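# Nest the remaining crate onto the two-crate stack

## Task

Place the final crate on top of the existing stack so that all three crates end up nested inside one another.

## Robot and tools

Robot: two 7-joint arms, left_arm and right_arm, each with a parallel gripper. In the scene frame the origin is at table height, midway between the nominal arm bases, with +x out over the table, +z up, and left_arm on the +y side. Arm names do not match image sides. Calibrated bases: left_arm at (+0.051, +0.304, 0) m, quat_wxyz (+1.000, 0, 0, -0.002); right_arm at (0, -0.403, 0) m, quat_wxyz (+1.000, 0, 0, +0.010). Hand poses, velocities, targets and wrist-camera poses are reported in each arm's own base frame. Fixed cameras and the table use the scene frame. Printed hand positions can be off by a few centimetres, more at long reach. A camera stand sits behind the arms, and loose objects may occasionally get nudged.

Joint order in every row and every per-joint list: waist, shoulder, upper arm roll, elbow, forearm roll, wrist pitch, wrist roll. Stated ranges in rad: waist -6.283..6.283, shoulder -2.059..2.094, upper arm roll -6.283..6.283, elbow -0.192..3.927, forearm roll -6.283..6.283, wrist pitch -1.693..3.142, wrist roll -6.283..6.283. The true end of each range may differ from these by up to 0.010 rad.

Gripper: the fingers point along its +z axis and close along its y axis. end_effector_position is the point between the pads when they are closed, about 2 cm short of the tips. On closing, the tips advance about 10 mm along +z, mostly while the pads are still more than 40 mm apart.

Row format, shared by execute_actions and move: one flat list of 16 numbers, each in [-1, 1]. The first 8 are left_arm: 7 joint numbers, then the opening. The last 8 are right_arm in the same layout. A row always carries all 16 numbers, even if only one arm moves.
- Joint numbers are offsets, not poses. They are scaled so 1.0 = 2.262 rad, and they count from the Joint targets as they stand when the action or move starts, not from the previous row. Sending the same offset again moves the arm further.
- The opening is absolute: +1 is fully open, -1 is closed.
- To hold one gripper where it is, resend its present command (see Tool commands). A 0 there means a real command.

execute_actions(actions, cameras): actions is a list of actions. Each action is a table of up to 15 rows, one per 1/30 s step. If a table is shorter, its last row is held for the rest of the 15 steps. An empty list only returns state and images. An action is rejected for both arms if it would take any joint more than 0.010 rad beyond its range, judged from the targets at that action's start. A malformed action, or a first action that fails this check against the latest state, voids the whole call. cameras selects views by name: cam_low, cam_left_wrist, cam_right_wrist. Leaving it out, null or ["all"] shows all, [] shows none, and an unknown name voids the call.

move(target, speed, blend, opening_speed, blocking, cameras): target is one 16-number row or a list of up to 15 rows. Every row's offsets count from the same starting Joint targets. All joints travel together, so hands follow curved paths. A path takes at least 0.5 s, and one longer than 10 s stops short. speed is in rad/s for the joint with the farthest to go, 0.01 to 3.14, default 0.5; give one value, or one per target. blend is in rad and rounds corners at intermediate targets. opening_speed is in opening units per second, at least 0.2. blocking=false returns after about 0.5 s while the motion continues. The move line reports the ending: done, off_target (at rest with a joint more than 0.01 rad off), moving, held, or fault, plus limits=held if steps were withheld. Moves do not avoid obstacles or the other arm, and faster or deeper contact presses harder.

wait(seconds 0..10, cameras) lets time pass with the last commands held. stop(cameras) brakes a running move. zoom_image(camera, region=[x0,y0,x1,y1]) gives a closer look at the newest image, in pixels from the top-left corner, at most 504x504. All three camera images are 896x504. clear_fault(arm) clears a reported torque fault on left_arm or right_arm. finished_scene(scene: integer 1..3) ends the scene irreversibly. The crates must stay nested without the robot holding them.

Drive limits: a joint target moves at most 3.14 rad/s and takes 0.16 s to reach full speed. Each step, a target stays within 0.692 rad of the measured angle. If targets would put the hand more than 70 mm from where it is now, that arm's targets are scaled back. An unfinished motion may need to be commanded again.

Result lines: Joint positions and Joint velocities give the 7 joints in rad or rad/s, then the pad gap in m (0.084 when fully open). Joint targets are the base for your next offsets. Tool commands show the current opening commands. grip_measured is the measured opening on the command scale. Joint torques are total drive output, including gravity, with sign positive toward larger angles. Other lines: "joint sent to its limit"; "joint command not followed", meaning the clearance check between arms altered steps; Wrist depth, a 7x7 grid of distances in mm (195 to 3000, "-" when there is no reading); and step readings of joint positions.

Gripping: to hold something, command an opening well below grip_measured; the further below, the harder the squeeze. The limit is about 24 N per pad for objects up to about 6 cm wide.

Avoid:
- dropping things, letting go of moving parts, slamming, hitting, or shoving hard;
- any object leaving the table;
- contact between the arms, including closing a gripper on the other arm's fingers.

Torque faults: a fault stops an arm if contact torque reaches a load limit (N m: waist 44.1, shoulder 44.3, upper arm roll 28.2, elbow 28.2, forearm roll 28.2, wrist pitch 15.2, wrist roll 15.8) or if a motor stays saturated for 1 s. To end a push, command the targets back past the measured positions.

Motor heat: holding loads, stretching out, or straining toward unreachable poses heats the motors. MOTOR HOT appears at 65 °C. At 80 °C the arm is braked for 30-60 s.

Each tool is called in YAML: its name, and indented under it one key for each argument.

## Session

execute_actions:
  actions: []

Scene clock: 0.00 s.
left_arm: end_effector_position=(+0.1736, -0.1931, +0.3611) grip_measured=+1.00 end_effector_quat_wxyz=(-0.251, +0.855, +0.428, +0.154) | right_arm: end_effector_position=(+0.5528, +0.3257, +0.2093) grip_measured=+1.00 end_effector_quat_wxyz=(-0.239, +0.841, -0.307, +0.376)
Joint positions: left_arm=[-0.412 -0.41 -0.579 1.134 0.188 1.928 -1.803 0.084] | right_arm=[1.436 0.476 -1.086 1.117 -1.311 -0.115 2.667 0.084]
Joint velocities: within noise
Joint torques (N m): no reading
Motor temperatures (°C): left_arm=[28 27 27 33 37 30 34] | right_arm=[27 35 31 33 29 34 34]
Wrist depth (mm): cam_left_wrist=[1547 1715 1924 1847 686 636 596 / 1696 1875 1865 696 648 595 560 / 1687 1868 1772 655 610 567 530 / 307 687 662 614 573 536 502 / 289 629 620 579 540 511 479 / 273 320 580 545 514 484 457 / 260 306 440 515 488 461 438] | cam_right_wrist=[915 969 1031 1094 1172 1254 1287 / 960 1028 1102 1169 1251 1333 1248 / 1022 1092 1179 1253 1364 1346 1224 / 1090 1163 1262 1355 1420 1297 338 / 1163 1268 1369 1462 1369 361 329 / 1253 1362 1473 1490 1335 352 311 / 1348 1469 1573 1440 374 333 296]
Joint targets: left_arm=[-0.412 -0.410 -0.579 1.134 0.188 1.928 -1.803] | right_arm=[1.436 0.476 -1.086 1.117 -1.311 -0.115 2.667]
Tool commands: left_gripper/opening=+1.0 right_gripper/opening=+1.0

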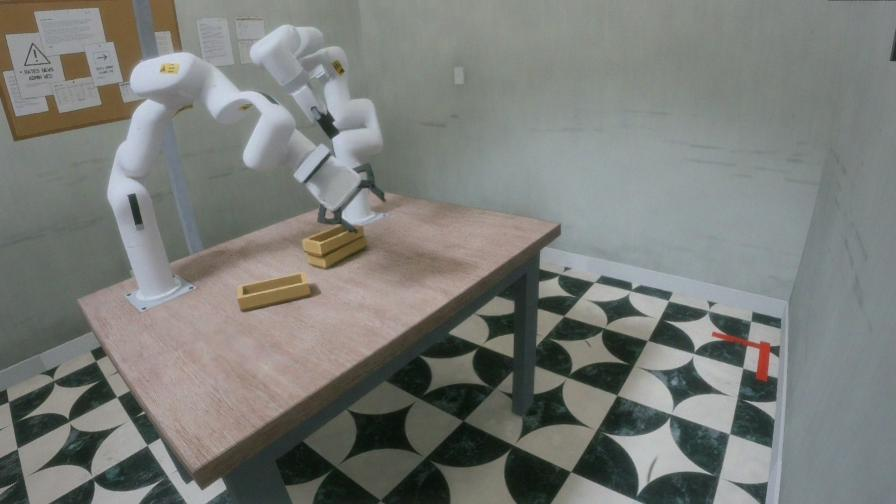

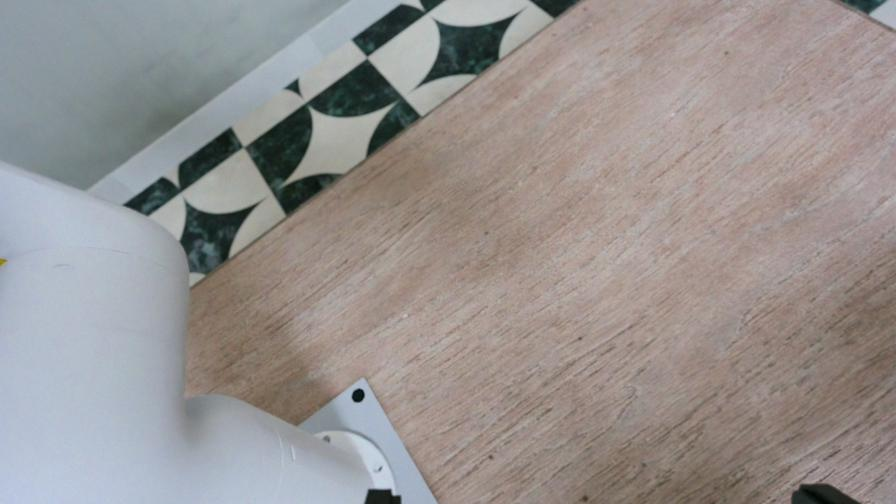

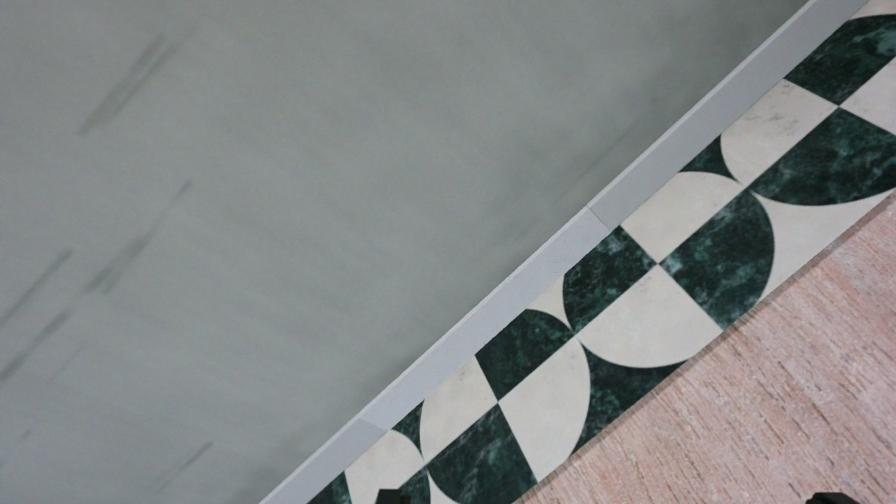

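move:
  target:
    - [0,0,0,0,0,0,0,1,-0.5,0,0,0,0,0,0,1]
    - [-0.3447,0.1309,0.256,0.1558,-0.0831,-0.1449,0.3145,1,-0.8134,0,0,0,0,0,0,1]
  speed: 1.0
  blend: [0.1,0]
  cameras: ["cam_low","cam_left_wrist"]

zoom_image:
  camera: "cam_left_wrist"
  region: [448, 0, 896, 504]

zoom_image:
  camera: "cam_left_wrist"
  region: [0, 0, 448, 504]

zoom_image:
  camera: "cam_low"
  region: [290, 210, 380, 280]

Scene clock: 11.30 s.
left_arm: end_effector_position=(+0.1614, -0.4040, +0.4003) grip_measured=+1.00 end_effector_quat_wxyz=(+0.000, +0.999, -0.050, +0.000) | right_arm: end_effector_position=(+0.1672, -0.6195, +0.2093) grip_measured=+1.00 end_effector_quat_wxyz=(-0.154, -0.265, +0.855, -0.418)
Joint positions: left_arm=[-1.191 -0.114 0.001 1.487 0 1.6 -1.091 0.084] | right_arm=[-0.404 0.476 -1.086 1.117 -1.311 -0.115 2.667 0.084]
Joint velocities: within noise
Joint torques (N m): left_arm=[-10.22 -14.83 1.47 22.92 -1.34 -5 1.55] | right_arm=[-8.54 -14.55 -7.25 18.01 1.47 -1 0.01]
Motor temperatures (°C): left_arm=[28 27 27 35 37 30 34] | right_arm=[27 35 31 35 29 34 34]
Wrist depth (mm): cam_left_wrist=[526 525 527 526 527 526 529 / 528 526 527 526 515 527 529 / 527 527 526 529 517 517 530 / 528 481 478 527 529 529 529 / 528 527 528 528 528 529 530 / 528 528 528 530 530 528 532 / 529 529 529 529 528 530 531] | cam_right_wrist=[851 887 987 1086 1214 1501 1327 / 851 925 1020 1139 1268 1380 1245 / 874 959 1067 1194 1348 1342 1176 / 925 999 1112 1247 1398 1269 1099 / 1856 1063 1168 1310 1365 1189 1051 / 1977 2133 1282 1379 1282 1116 994 / 2036 2044 1664 1373 1198 1060 948]
Joint targets: left_arm=[-1.191 -0.114 0.001 1.487 0.000 1.600 -1.091] | right_arm=[-0.404 0.476 -1.086 1.117 -1.311 -0.115 2.667]
move: done
Images, in order (width x height): cam_low 896x504, cam_left_wrist 896x504.

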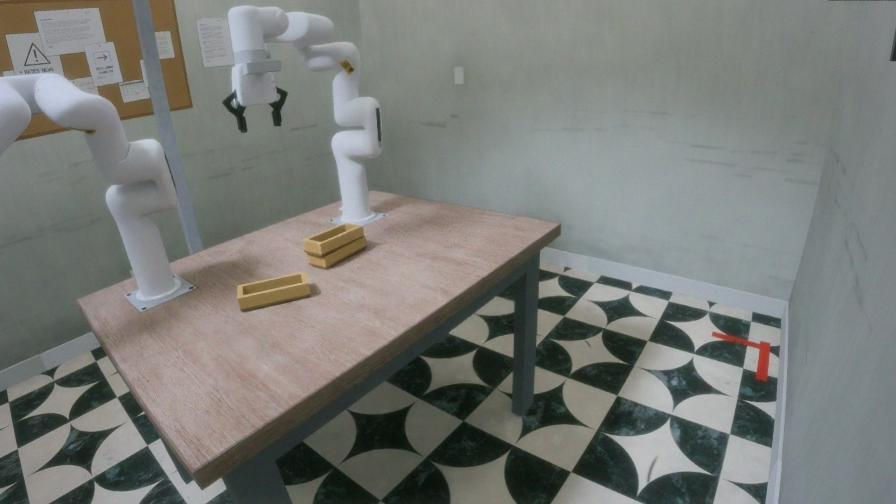

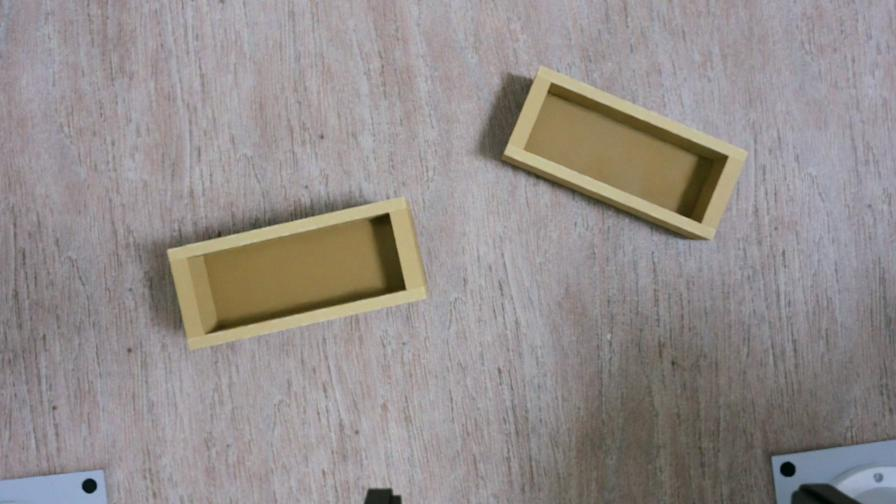

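Scaled by 1.000.

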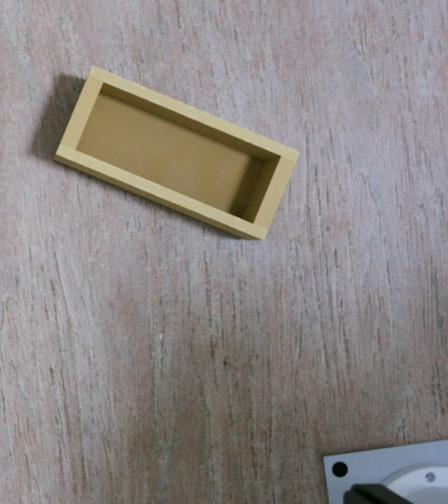

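Scaled by 1.000.

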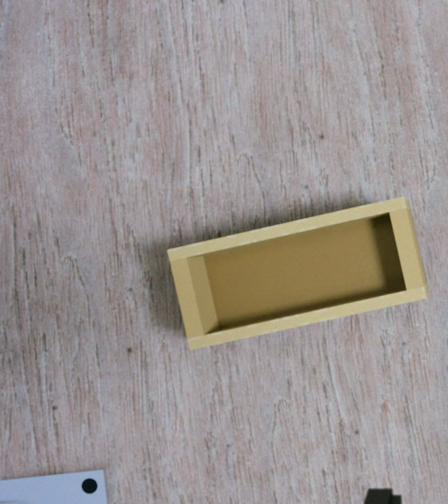

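Scaled by 5.600 from the camera's 896x504 image, which has a finer 1280x720 frame.

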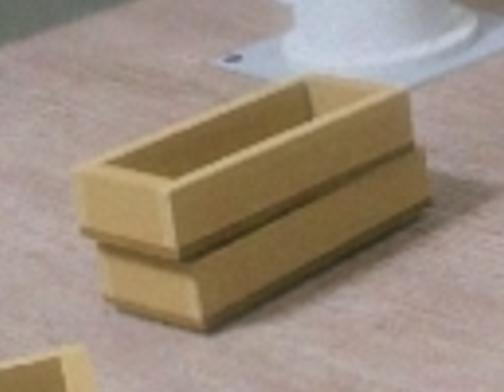

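move:
  target: [0.1368,-0.0794,-0.0004,-0.4017,0,-0.3219,0.7369,1,0,0,0,0,0,0,0,1]
  speed: 1.0
  cameras: ["cam_left_wrist"]

Scene clock: 18.17 s.
left_arm: end_effector_position=(+0.2246, -0.2729, +0.1501) grip_measured=+1.00 end_effector_quat_wxyz=(+0.000, +0.746, -0.666, +0.000) | right_arm: end_effector_position=(+0.1671, -0.6195, +0.2093) grip_measured=+1.00 end_effector_quat_wxyz=(-0.154, -0.265, +0.855, -0.418)
Joint positions: left_arm=[-0.882 -0.293 0 0.578 0 0.872 0.575 0.084] | right_arm=[-0.404 0.476 -1.086 1.117 -1.311 -0.115 2.667 0.084]
Joint velocities: within noise
Joint torques (N m): left_arm=[9.56 -22.38 -1.16 15.78 -1.23 -5.26 1.64] | right_arm=[-8.21 -14.76 -10.55 18.16 1.46 -1.07 0.03]
Motor temperatures (°C): left_arm=[28 28 27 36 37 30 34] | right_arm=[27 36 31 36 29 34 34]
Wrist depth (mm): cam_left_wrist=[277 278 278 279 279 279 279 / 277 278 278 279 279 279 280 / 277 278 278 279 279 280 280 / 278 278 279 228 229 280 280 / 278 278 279 229 230 280 281 / 278 279 279 230 230 280 280 / 279 279 279 231 232 281 281] | cam_right_wrist=[850 887 989 1085 1209 1490 1337 / 851 927 1017 1138 1271 1382 1238 / 876 963 1067 1210 1328 1347 1171 / 921 997 1114 1243 1405 1254 1112 / 1867 1069 1171 1301 1372 1188 1047 / 1970 2123 1277 1367 1285 1118 997 / 2019 2045 1662 1366 1206 1058 943]
Joint targets: left_arm=[-0.882 -0.293 0.000 0.578 0.000 0.872 0.575] | right_arm=[-0.404 0.476 -1.086 1.117 -1.311 -0.115 2.667]
move: done
Images, in order (width x height): cam_left_wrist 896x504.

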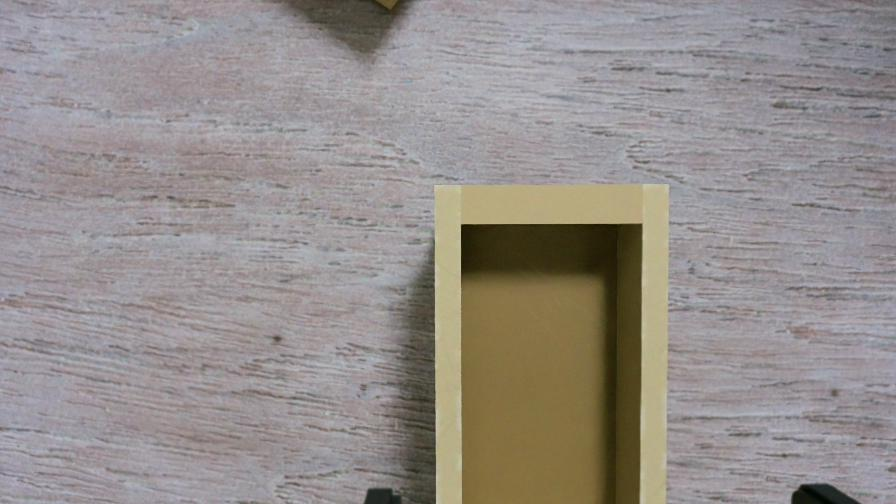

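move:
  target: [0,0.0792,0,-0.0383,0,-0.1178,0,1,0,0,0,0,0,0,0,1]
  speed: 0.25
  cameras: ["cam_left_wrist"]

move:
  target: [0,0,0,0,0,0,0,0.3,0,0,0,0,0,0,0,1]
  opening_speed: 0.6
  cameras: ["cam_low","cam_left_wrist"]

zoom_image:
  camera: "cam_low"
  region: [290, 210, 380, 280]

Scene clock: 21.87 s.
left_arm: end_effector_position=(+0.2247, -0.2731, +0.0753) grip_measured=+1.00 end_effector_quat_wxyz=(+0.000, +0.746, -0.666, +0.000) | right_arm: end_effector_position=(+0.1671, -0.6195, +0.2093) grip_measured=+1.00 end_effector_quat_wxyz=(-0.154, -0.265, +0.855, -0.418)
Joint positions: left_arm=[-0.882 -0.114 0 0.492 0 0.606 0.575 0.084] | right_arm=[-0.404 0.476 -1.086 1.117 -1.311 -0.115 2.667 0.084]
Joint velocities: within noise
Joint torques (N m): left_arm=[8.64 -10.79 0.69 13.15 -1.02 -5.31 1.48] | right_arm=[-7.72 -14.81 -10.67 18.12 1.35 -1.05 0.1]
Motor temperatures (°C): left_arm=[28 28 27 36 37 30 34] | right_arm=[27 36 32 36 29 34 34]
Wrist depth (mm): cam_left_wrist=[203 204 204 204 205 205 205 / 204 204 204 204 205 205 205 / 204 204 204 - - - 206 / 204 204 204 - - - 206 / 204 204 204 - - - 206 / 204 204 205 - - - 206 / 204 205 205 - - - 206] | cam_right_wrist=[849 890 988 1092 1209 1494 1327 / 849 927 1024 1145 1273 1388 1247 / 873 961 1071 1202 1324 1350 1170 / 917 998 1115 1249 1401 1260 1099 / 1861 1061 1167 1310 1366 1189 1044 / 1983 2129 1287 1379 1287 1118 994 / 2027 2022 1656 1377 1201 1060 946]
Joint targets: left_arm=[-0.882 -0.114 0.000 0.492 0.000 0.605 0.575] | right_arm=[-0.404 0.476 -1.086 1.117 -1.311 -0.115 2.667]
move: done
Images, in order (width x height): cam_left_wrist 896x504.

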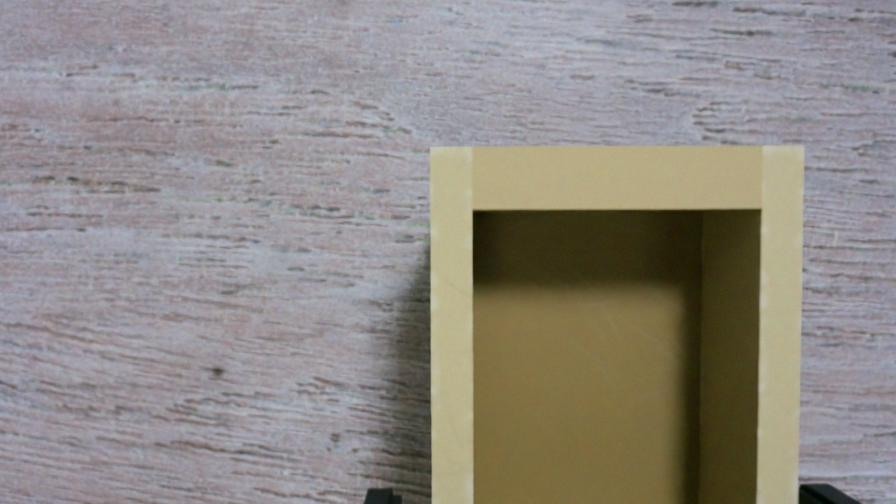

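Scene clock: 23.23 s.
left_arm: end_effector_position=(+0.2247, -0.2730, +0.0752) grip_measured=+0.67 end_effector_quat_wxyz=(+0.000, +0.746, -0.666, +0.000) | right_arm: end_effector_position=(+0.1671, -0.6195, +0.2093) grip_measured=+1.00 end_effector_quat_wxyz=(-0.154, -0.265, +0.855, -0.418)
Joint positions: left_arm=[-0.882 -0.114 0 0.492 0 0.605 0.575 0.072] | right_arm=[-0.404 0.476 -1.086 1.117 -1.311 -0.115 2.667 0.084]
Joint velocities: within noise
Joint torques (N m): left_arm=[8.35 -11.24 0.63 13.76 -1.04 -4.04 1.51] | right_arm=[-7.57 -14.66 -10.72 18.13 1.45 -1.08 0.02]
Motor temperatures (°C): left_arm=[28 28 27 36 37 30 34] | right_arm=[27 36 32 36 29 34 34]
Wrist depth (mm): cam_left_wrist=[203 204 204 204 205 205 205 / 204 204 204 204 205 205 205 / 203 204 - - - - 205 / 204 204 204 - - - 206 / 204 204 205 - - - 206 / 204 204 205 - - - 206 / 204 204 205 - - - 206] | cam_right_wrist=[849 884 984 1085 1211 1507 1319 / 847 925 1022 1141 1267 1376 1231 / 875 965 1073 1212 1325 1348 1176 / 919 1001 1116 1250 1397 1255 1101 / 1869 1064 1167 1306 1371 1188 1041 / 1981 2141 1275 1369 1278 1122 991 / 2033 2060 1666 1377 1208 1061 948]
Joint targets: left_arm=[-0.882 -0.114 0.000 0.492 0.000 0.605 0.575] | right_arm=[-0.404 0.476 -1.086 1.117 -1.311 -0.115 2.667]
move: done
Images, in order (width x height): cam_low 896x504, cam_left_wrist 896x504.

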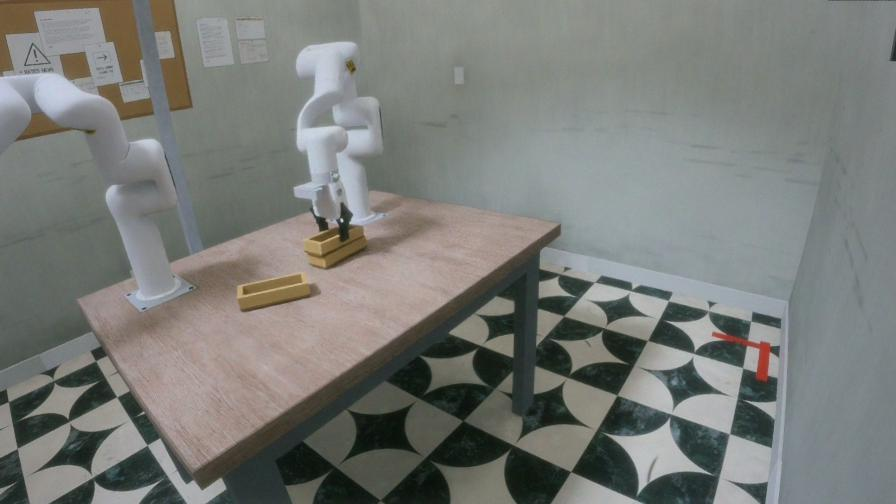

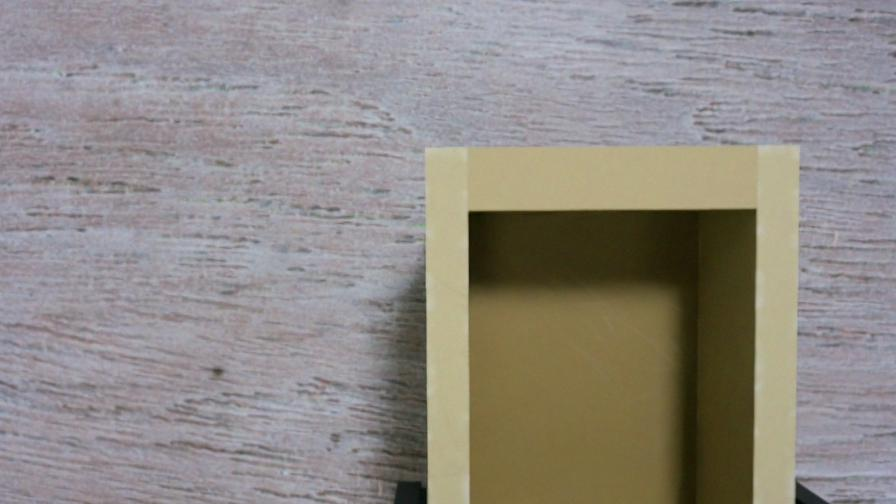

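Scaled by 5.600 from the camera's 896x504 image, which has a finer 1280x720 frame.

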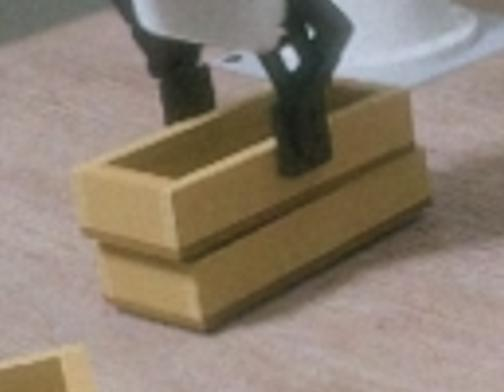

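move:
  target:
    - [0,-0.036,0,0.0122,0,0.0482,0,-1,0,0,0,0,0,0,0,1]
    - [0.022,-0.0748,0,-0.0242,0,0.0505,0.0221,-1,0,0,0,0,0,0,0,1]
  speed: 0.2
  cameras: ["cam_low","cam_left_wrist"]

zoom_image:
  camera: "cam_left_wrist"
  region: [400, 0, 850, 250]

zoom_image:
  camera: "cam_low"
  region: [290, 200, 380, 280]

Scene clock: 26.43 s.
left_arm: end_effector_position=(+0.2213, -0.2432, +0.1052) grip_measured=+0.67 end_effector_quat_wxyz=(+0.000, +0.746, -0.666, +0.000) | right_arm: end_effector_position=(+0.1671, -0.6195, +0.2093) grip_measured=+1.00 end_effector_quat_wxyz=(-0.154, -0.265, +0.855, -0.418)
Joint positions: left_arm=[-0.832 -0.283 0 0.437 0 0.72 0.625 0.072] | right_arm=[-0.404 0.476 -1.086 1.117 -1.311 -0.115 2.667 0.084]
Joint velocities: within noise
Joint torques (N m): left_arm=[9.49 -21.66 0.65 15.03 -0.81 -0.43 1.43] | right_arm=[-7.26 -14.74 -10.71 18.22 1.41 -1.08 0.07]
Motor temperatures (°C): left_arm=[28 28 27 36 37 30 34] | right_arm=[27 36 32 36 29 34 34]
Wrist depth (mm): cam_left_wrist=[233 233 234 234 234 235 235 / 233 234 234 234 235 235 235 / 233 234 - - - - 235 / 234 234 - - - - 236 / 233 234 - - - - 236 / 234 234 - - - - 236 / 234 235 - - - - 236] | cam_right_wrist=[849 887 987 1087 1216 1499 1319 / 850 929 1025 1142 1266 1379 1246 / 875 965 1073 1207 1332 1341 1164 / 925 1001 1113 1241 1397 1259 1105 / 1867 1065 1167 1315 1372 1191 1052 / 1966 2127 1280 1380 1289 1115 993 / 2030 2059 1655 1377 1208 1060 945]
Joint targets: left_arm=[-0.832 -0.283 0.000 0.437 0.000 0.720 0.625] | right_arm=[-0.404 0.476 -1.086 1.117 -1.311 -0.115 2.667]
move: done
Images, in order (width x height): cam_low 896x504, cam_left_wrist 896x504.

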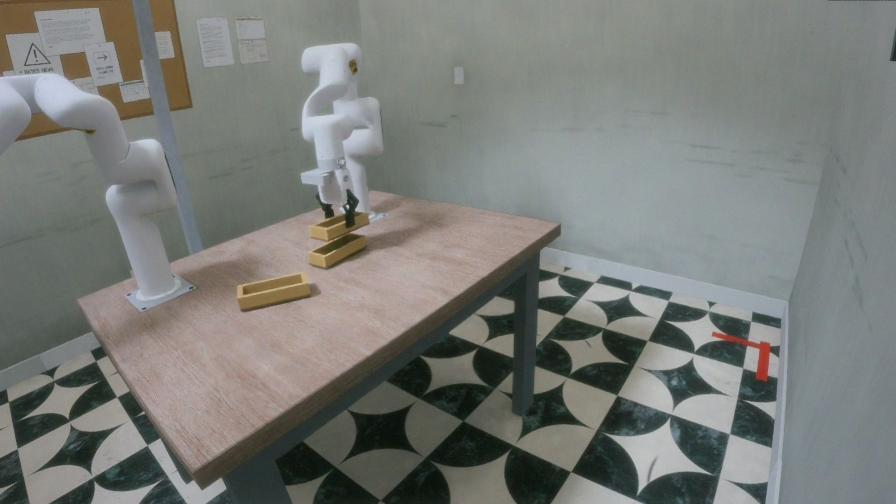

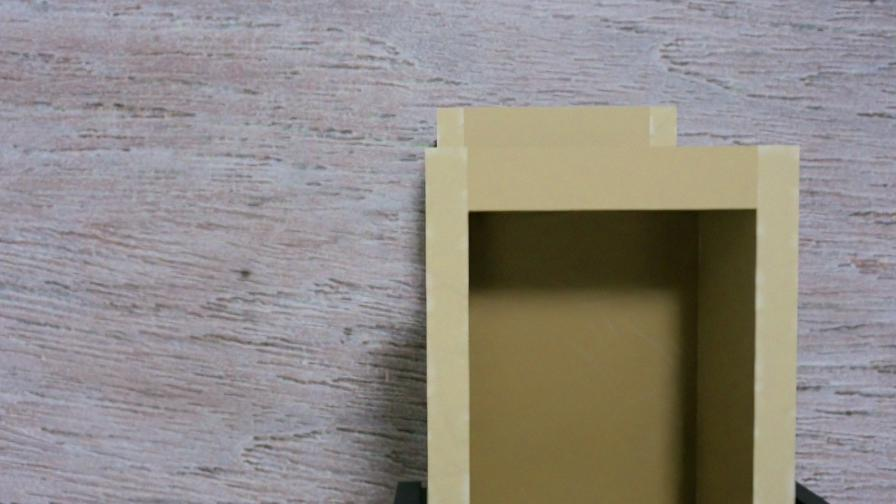

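Scaled by 1.120 from the camera's 896x504 image, which has a finer 1280x720 frame.

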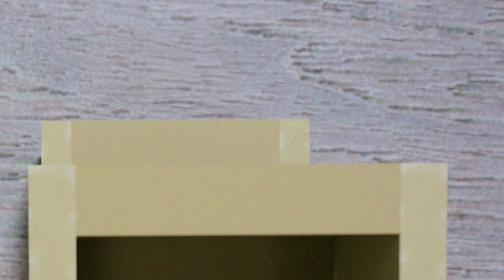

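Scaled by 5.600 from the camera's 896x504 image, which has a finer 1280x720 frame.

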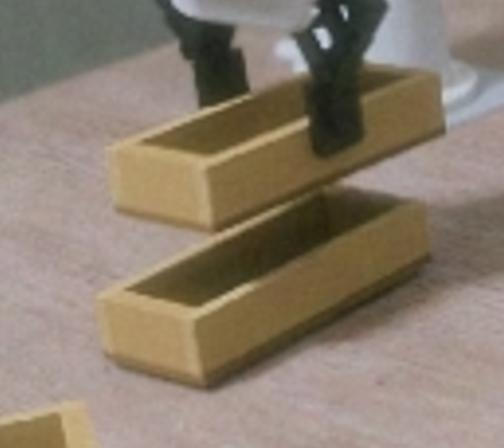

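move:
  target:
    - [-0.018,0.0542,0,0.0163,0,-0.0379,-0.018,-1,0,0,0,0,0,0,0,1]
    - [-0.018,0.0679,0,0.0125,0,-0.0554,-0.018,-1,0,0,0,0,0,0,0,1]
  speed: [0.15,0.05]
  cameras: ["cam_left_wrist","cam_low"]

zoom_image:
  camera: "cam_low"
  region: [295, 210, 375, 280]

Scene clock: 31.40 s.
left_arm: end_effector_position=(+0.2225, -0.2655, +0.0727) grip_measured=+0.67 end_effector_quat_wxyz=(+0.000, +0.746, -0.666, +0.000) | right_arm: end_effector_position=(+0.1671, -0.6195, +0.2093) grip_measured=+1.00 end_effector_quat_wxyz=(-0.154, -0.265, +0.855, -0.418)
Joint positions: left_arm=[-0.873 -0.13 0 0.465 0 0.594 0.585 0.072] | right_arm=[-0.404 0.476 -1.086 1.117 -1.311 -0.115 2.667 0.084]
Joint velocities: within noise
Joint torques (N m): left_arm=[-9.96 -9.72 0.39 12.44 -0.61 -5.08 -1.31] | right_arm=[-6.79 -14.56 -10.72 18.26 1.41 -1.12 0.07]
Motor temperatures (°C): left_arm=[28 28 27 36 37 30 34] | right_arm=[27 36 32 36 29 34 34]
Wrist depth (mm): cam_left_wrist=[201 201 201 202 202 202 203 / 201 201 202 202 202 202 202 / 201 201 202 - - - 203 / 201 202 202 - - - 203 / 202 202 202 - - - 203 / 202 202 202 - - - 203 / 202 202 202 - - - 204] | cam_right_wrist=[850 882 987 1087 1211 1490 1330 / 850 933 1022 1146 1272 1381 1232 / 875 967 1068 1205 1327 1340 1160 / 922 1001 1109 1249 1407 1256 1109 / 1886 1063 1168 1309 1387 1191 1045 / 1961 2138 1281 1387 1288 1114 994 / 2020 2019 1660 1380 1205 1062 947]
Joint targets: left_arm=[-0.873 -0.130 0.000 0.465 0.000 0.594 0.585] | right_arm=[-0.404 0.476 -1.086 1.117 -1.311 -0.115 2.667]
move: done
Images, in order (width x height): cam_low 896x504, cam_left_wrist 896x504.

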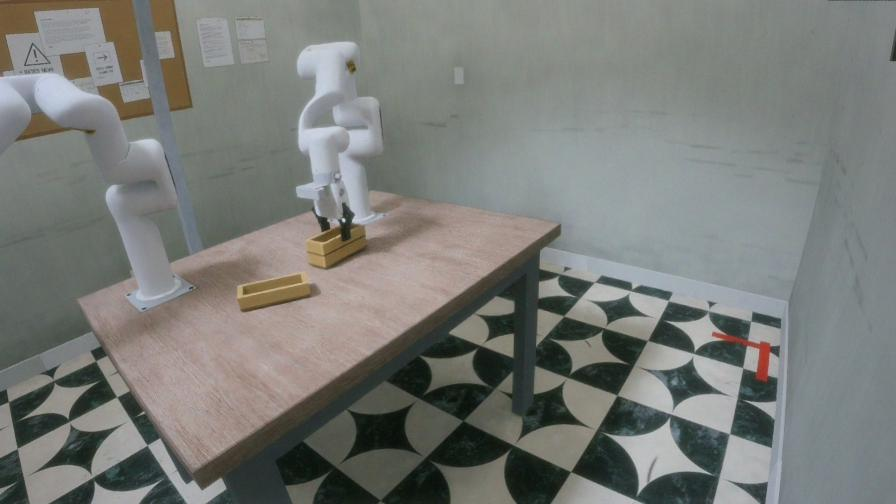

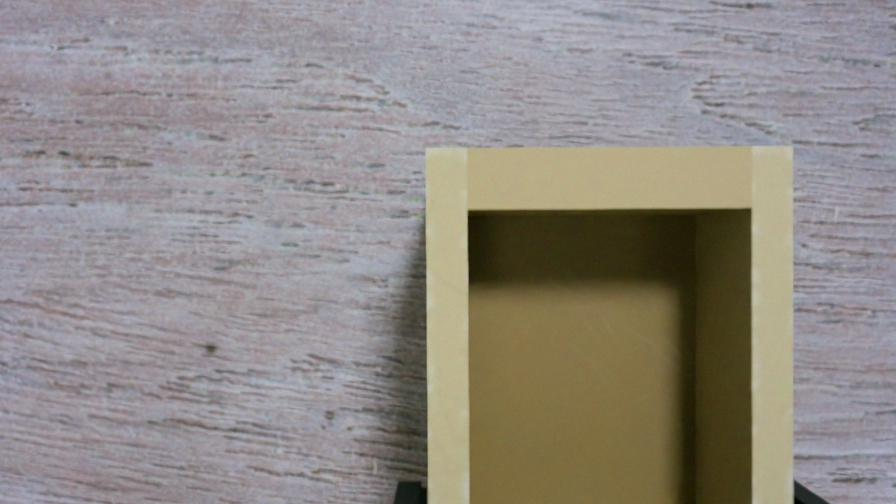

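Scaled by 6.300 from the camera's 896x504 image, which has a finer 1280x720 frame.

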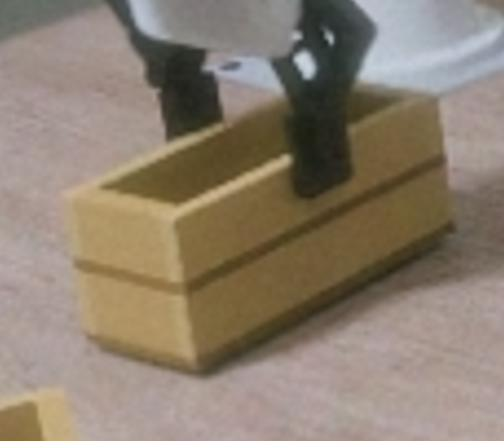

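move:
  target:
    - [0,0,0,0,0,0,0,1,0,0,0,0,0,0,0,1]
    - [0,-0.0751,0,0.0333,0,0.1088,0,1,0,0,0,0,0,0,0,1]
    - [-0.0836,0.2824,0,0.4672,0,0.1853,0.1861,1,0,0,0,0,0,0,0,1]
  speed: [0.3,0.25,0.6]
  opening_speed: 0.7
  cameras: ["cam_left_wrist","cam_low"]

zoom_image:
  camera: "cam_low"
  region: [295, 210, 375, 280]

Scene clock: 40.93 s.
left_arm: end_effector_position=(+0.2902, -0.5206, +0.1302) grip_measured=+1.00 end_effector_quat_wxyz=(+0.000, -0.511, +0.859, +0.000) | right_arm: end_effector_position=(+0.1671, -0.6195, +0.2093) grip_measured=+1.00 end_effector_quat_wxyz=(-0.154, -0.265, +0.855, -0.418)
Joint positions: left_arm=[-1.062 0.509 0 1.522 0 1.013 1.006 0.084] | right_arm=[-0.404 0.476 -1.086 1.117 -1.311 -0.115 2.667 0.084]
Joint velocities: within noise
Joint torques (N m): left_arm=[-10.37 -31.14 -0.17 23.43 -0.28 -0.29 1.58] | right_arm=[-5.85 -14.86 -10.6 18.31 1.36 -1.12 0.14]
Motor temperatures (°C): left_arm=[28 28 27 36 37 30 34] | right_arm=[27 36 32 37 29 34 34]
Wrist depth (mm): cam_left_wrist=[257 257 258 258 259 259 260 / 257 257 258 258 259 259 260 / 257 258 258 258 259 260 260 / 257 258 258 248 248 260 260 / 258 258 258 248 248 260 260 / 258 258 258 248 249 260 261 / 258 258 259 248 249 260 261] | cam_right_wrist=[847 888 986 1087 1213 1494 1324 / 850 927 1023 1143 1267 1384 1239 / 877 962 1070 1208 1330 1346 1168 / 925 997 1118 1248 1404 1259 1102 / 1878 1063 1167 1312 1381 1176 1040 / 1976 2116 1279 1375 1285 1122 993 / 2043 2051 1647 1375 1204 1061 950]
Joint targets: left_arm=[-1.062 0.509 0.000 1.522 0.000 1.013 1.006] | right_arm=[-0.404 0.476 -1.086 1.117 -1.311 -0.115 2.667]
move: done
Images, in order (width x height): cam_low 896x504, cam_left_wrist 896x504.

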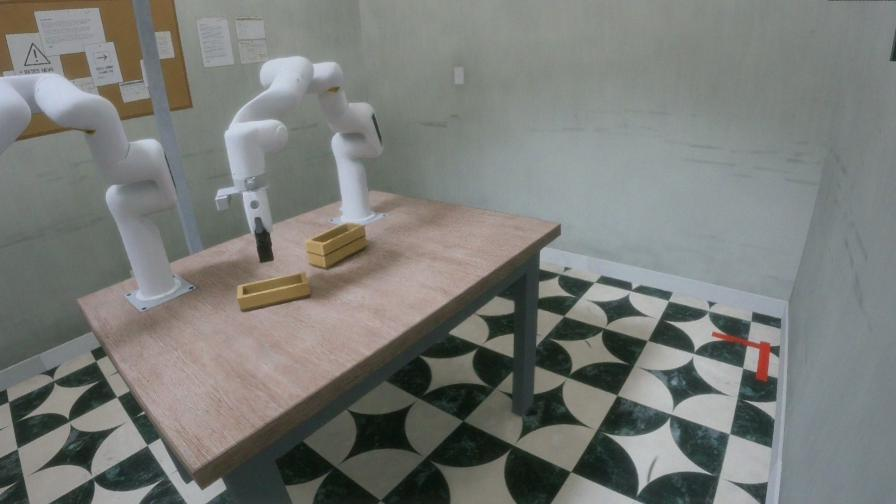

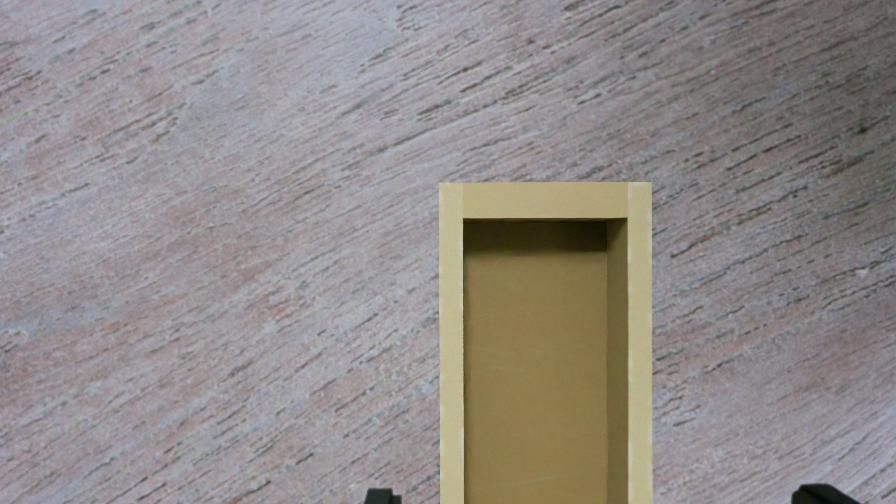

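Scaled by 6.300 from the camera's 896x504 image, which has a finer 1280x720 frame.

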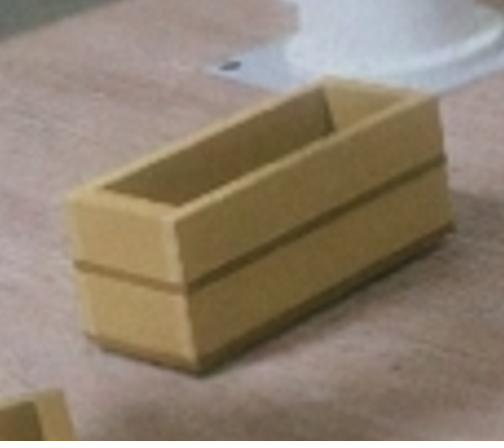

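move:
  target: [-0.0019,0.0632,0,-0.0285,0,-0.0917,-0.0018,1,0,0,0,0,0,0,0,1]
  speed: 0.25
  cameras: ["cam_left_wrist"]

move:
  target: [0,0,0,0,0,0,0,0.3,0,0,0,0,0,0,0,1]
  opening_speed: 0.6
  cameras: ["cam_left_wrist"]

move:
  target:
    - [0,-0.0683,0,0.0338,0,0.1021,0,-1,0,0,0,0,0,0,0,1]
    - [0.1082,-0.4569,0,-0.4431,0,0.0138,-0.162,-1,0,0,0,0,0,0,0,1]
  speed: [0.3,0.6]
  cameras: ["cam_left_wrist","cam_low"]

zoom_image:
  camera: "cam_left_wrist"
  region: [400, 0, 850, 250]

Scene clock: 44.90 s.
left_arm: end_effector_position=(+0.2879, -0.5219, +0.0353) grip_measured=+1.00 end_effector_quat_wxyz=(+0.000, -0.511, +0.859, +0.000) | right_arm: end_effector_position=(+0.1671, -0.6195, +0.2093) grip_measured=+1.00 end_effector_quat_wxyz=(-0.154, -0.265, +0.855, -0.418)
Joint positions: left_arm=[-1.066 0.652 0 1.457 0 0.806 1.001 0.084] | right_arm=[-0.404 0.476 -1.086 1.117 -1.311 -0.115 2.667 0.084]
Joint velocities: within noise
Joint torques (N m): left_arm=[-10.34 -32.71 -0.47 15.13 -0.21 -5.19 -1.32] | right_arm=[-5.32 -14.92 -10.61 18.34 1.35 -1.12 0.14]
Motor temperatures (°C): left_arm=[28 28 27 37 37 30 34] | right_arm=[27 36 32 37 29 34 34]
Wrist depth (mm): cam_left_wrist=[- - - - - - - / - - - - - - - / - - - - - - - / - - - - - - - / - - - - - - - / - - - - - - - / - - - - - - -] | cam_right_wrist=[848 889 984 1087 1217 1504 1324 / 847 925 1023 1149 1268 1391 1245 / 875 966 1067 1206 1332 1350 1174 / 925 1004 1112 1245 1396 1259 1109 / 1869 1060 1170 1312 1371 1184 1047 / 1946 2123 1276 1376 1298 1125 996 / 2022 2054 1651 1372 1202 1064 942]
Joint targets: left_arm=[-1.066 0.652 0.000 1.457 0.000 0.806 1.001] | right_arm=[-0.404 0.476 -1.086 1.117 -1.311 -0.115 2.667]
move: done
Images, in order (width x height): cam_left_wrist 896x504.

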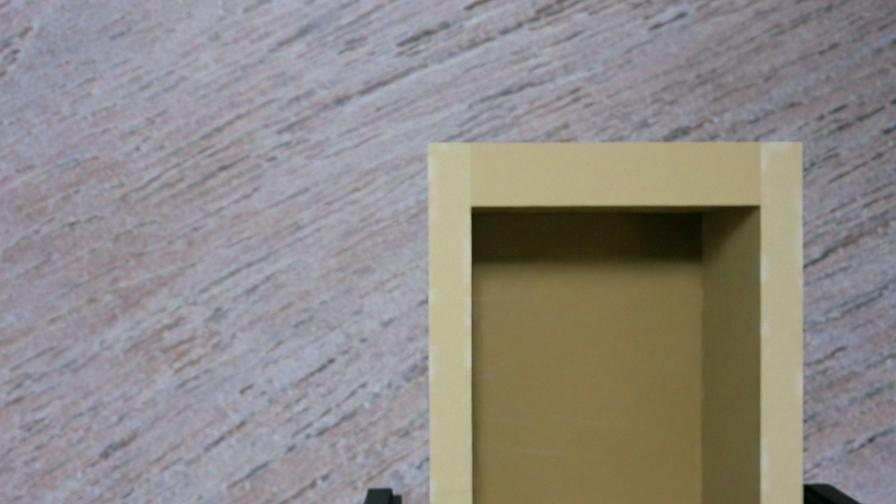

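Scene clock: 46.27 s.
left_arm: end_effector_position=(+0.2879, -0.5219, +0.0352) grip_measured=+0.67 end_effector_quat_wxyz=(+0.000, -0.511, +0.859, +0.000) | right_arm: end_effector_position=(+0.1671, -0.6195, +0.2093) grip_measured=+1.00 end_effector_quat_wxyz=(-0.154, -0.265, +0.855, -0.418)
Joint positions: left_arm=[-1.066 0.652 0 1.457 0 0.806 1.001 0.072] | right_arm=[-0.404 0.476 -1.086 1.117 -1.311 -0.115 2.667 0.084]
Joint velocities: within noise
Joint torques (N m): left_arm=[-9.59 -33.14 -0.49 15.98 -0.08 -4.62 -1.36] | right_arm=[-5.16 -14.84 -10.66 18.36 1.45 -1.11 0.17]
Motor temperatures (°C): left_arm=[28 28 27 37 37 30 34] | right_arm=[27 36 32 37 29 34 34]
Wrist depth (mm): cam_left_wrist=[- - - - - - - / - - - - - - - / - - - - - - - / - - - - - - - / - - - - - - - / - - - - - - - / - - - - - - -] | cam_right_wrist=[848 886 988 1085 1214 1504 1329 / 852 926 1024 1145 1272 1376 1240 / 876 968 1071 1208 1338 1342 1165 / 920 999 1121 1242 1396 1262 1105 / 1865 1066 1174 1312 1371 1189 1043 / 1955 2143 1277 1387 1276 1121 992 / 2042 2032 1660 1371 1208 1064 944]
Joint targets: left_arm=[-1.066 0.652 0.000 1.457 0.000 0.806 1.001] | right_arm=[-0.404 0.476 -1.086 1.117 -1.311 -0.115 2.667]
move: done
Images, in order (width x height): cam_left_wrist 896x504.

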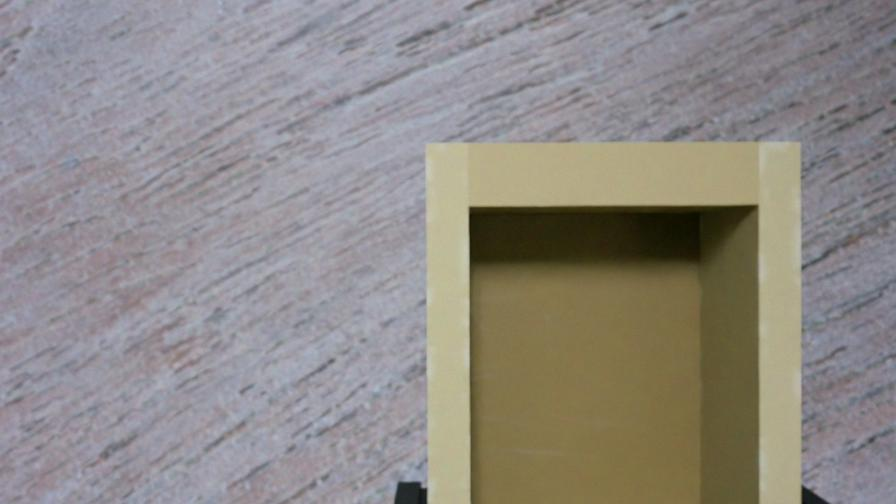

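Scene clock: 49.57 s.
left_arm: end_effector_position=(+0.2191, -0.2356, +0.1351) grip_measured=+0.67 end_effector_quat_wxyz=(+0.000, +0.746, -0.666, +0.000) | right_arm: end_effector_position=(+0.1671, -0.6195, +0.2093) grip_measured=+1.00 end_effector_quat_wxyz=(-0.154, -0.265, +0.855, -0.418)
Joint positions: left_arm=[-0.822 -0.381 0 0.455 0 0.837 0.635 0.072] | right_arm=[-0.404 0.476 -1.086 1.117 -1.311 -0.115 2.667 0.084]
Joint velocities: within noise
Joint torques (N m): left_arm=[9.52 -19.85 1.3 15.95 0.16 -5.39 -1.22] | right_arm=[-4.88 -14.72 -10.63 18.42 1.42 -1.17 0.15]
Motor temperatures (°C): left_arm=[28 28 27 37 37 30 34] | right_arm=[27 36 32 37 29 34 34]
Wrist depth (mm): cam_left_wrist=[263 263 263 263 264 264 265 / 262 263 263 - 205 264 265 / 263 263 - - - - 265 / 263 263 - - - - 265 / 263 264 - - - - 266 / 263 263 - - - - 266 / 264 264 - - - - 266] | cam_right_wrist=[847 891 990 1087 1210 1497 1320 / 853 929 1026 1142 1267 1388 1247 / 878 963 1071 1207 1336 1340 1172 / 924 1004 1115 1248 1398 1254 1105 / 1871 1065 1170 1315 1376 1191 1049 / 1979 2126 1285 1377 1287 1116 991 / 2039 2039 1668 1382 1202 1060 946]
Joint targets: left_arm=[-0.822 -0.382 0.000 0.455 0.000 0.837 0.635] | right_arm=[-0.404 0.476 -1.086 1.117 -1.311 -0.115 2.667]
move: done
Images, in order (width x height): cam_low 896x504, cam_left_wrist 896x504.

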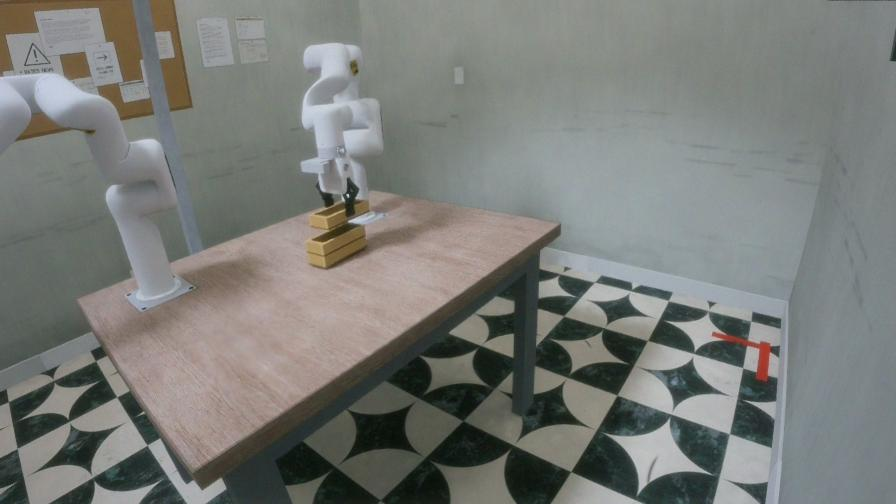

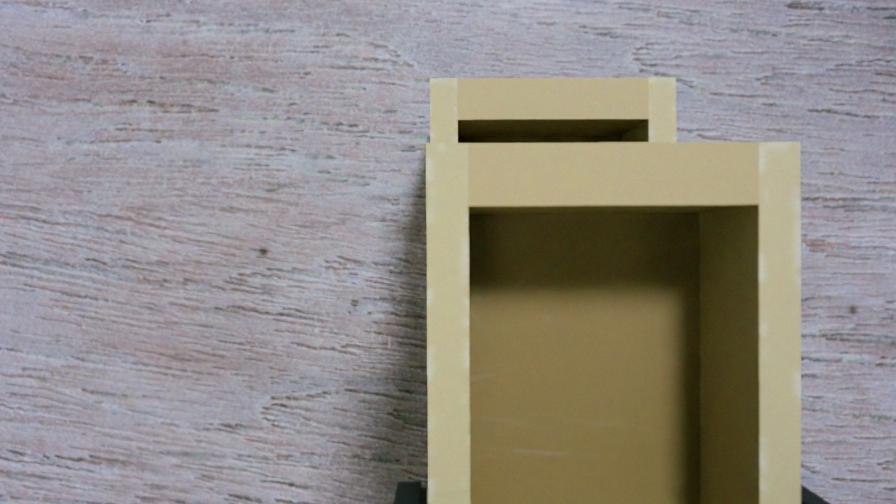

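Scaled by 1.120 from the camera's 896x504 image, which has a finer 1280x720 frame.

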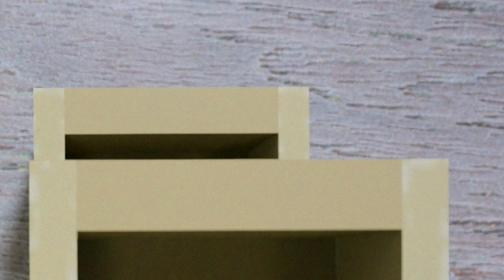

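move:
  target:
    - [-0.0208,0.055,0,0.0252,0,-0.0298,-0.0208,-1,0,0,0,0,0,0,0,1]
    - [-0.0208,0.0696,0,0.0181,0,-0.0515,-0.0208,-1,0,0,0,0,0,0,0,1]
  speed: [0.15,0.05]
  cameras: ["cam_left_wrist","cam_low"]

zoom_image:
  camera: "cam_low"
  region: [295, 210, 375, 280]

Scene clock: 54.27 s.
left_arm: end_effector_position=(+0.2235, -0.2643, +0.1065) grip_measured=+0.67 end_effector_quat_wxyz=(+0.000, +0.746, -0.666, +0.000) | right_arm: end_effector_position=(+0.1671, -0.6195, +0.2093) grip_measured=+1.00 end_effector_quat_wxyz=(-0.154, -0.265, +0.855, -0.418)
Joint positions: left_arm=[-0.869 -0.224 0 0.496 0 0.721 0.588 0.072] | right_arm=[-0.404 0.476 -1.086 1.117 -1.311 -0.115 2.667 0.084]
Joint velocities: within noise
Joint torques (N m): left_arm=[-10.47 -9.18 -0.61 14.86 -0.06 -5.58 -1.37] | right_arm=[-4.4 -14.77 -10.63 18.47 1.39 -1.19 0.21]
Motor temperatures (°C): left_arm=[28 28 27 37 37 30 34] | right_arm=[27 36 32 37 29 34 34]
Wrist depth (mm): cam_left_wrist=[234 235 235 235 235 236 236 / 234 235 235 235 236 236 237 / 235 235 - - - - 237 / 235 235 - - - - 237 / 235 235 - - - - 237 / 235 235 - - - - 237 / 235 236 - - - - 237] | cam_right_wrist=[849 887 983 1086 1217 1511 1325 / 846 928 1031 1143 1266 1380 1240 / 874 967 1067 1212 1332 1355 1167 / 917 1000 1111 1246 1405 1253 1105 / 1863 1065 1171 1316 1370 1187 1048 / 1981 2123 1275 1384 1287 1114 995 / 2040 2036 1662 1376 1204 1059 943]
Joint targets: left_arm=[-0.869 -0.224 0.000 0.496 0.000 0.721 0.588] | right_arm=[-0.404 0.476 -1.086 1.117 -1.311 -0.115 2.667]
move: done
Images, in order (width x height): cam_low 896x504, cam_left_wrist 896x504.

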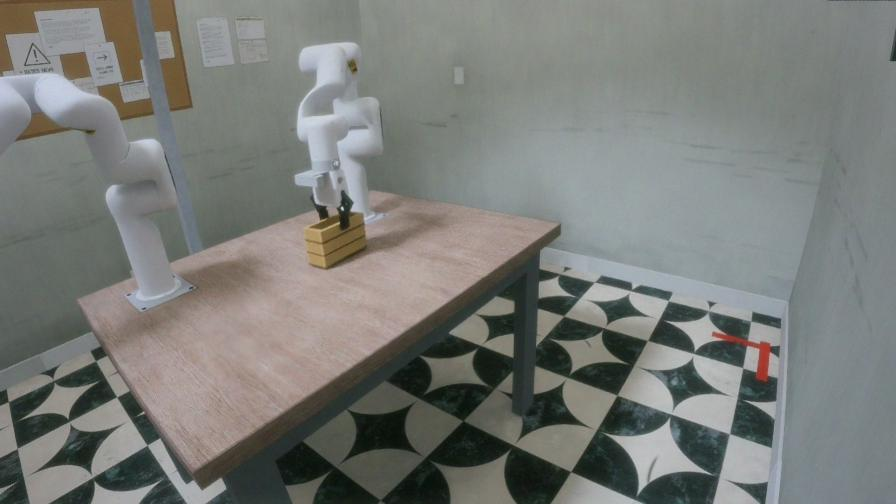

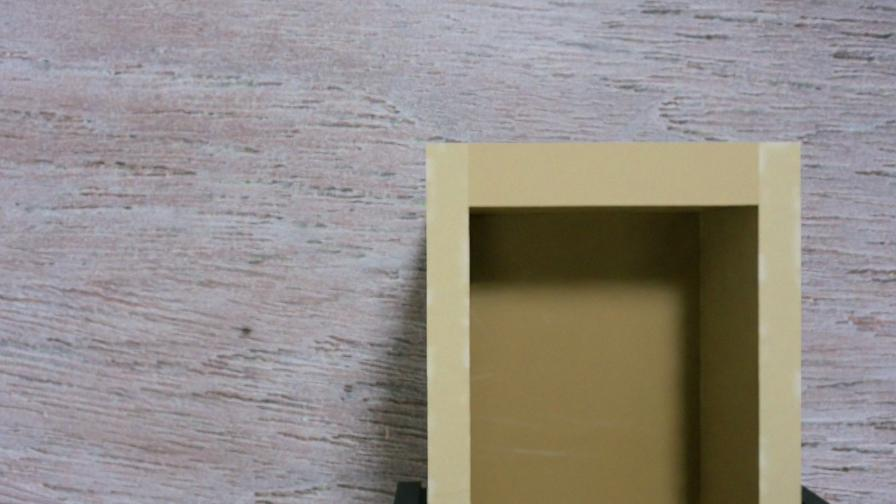

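Scaled by 6.300 from the camera's 896x504 image, which has a finer 1280x720 frame.

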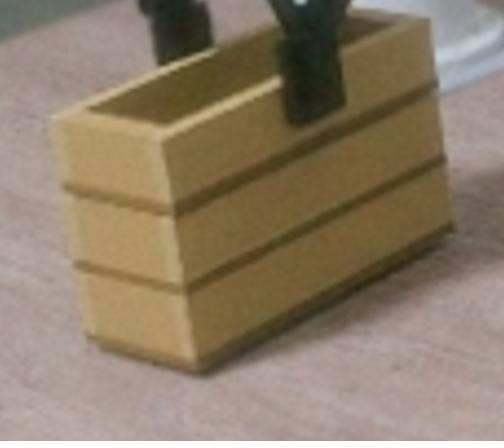

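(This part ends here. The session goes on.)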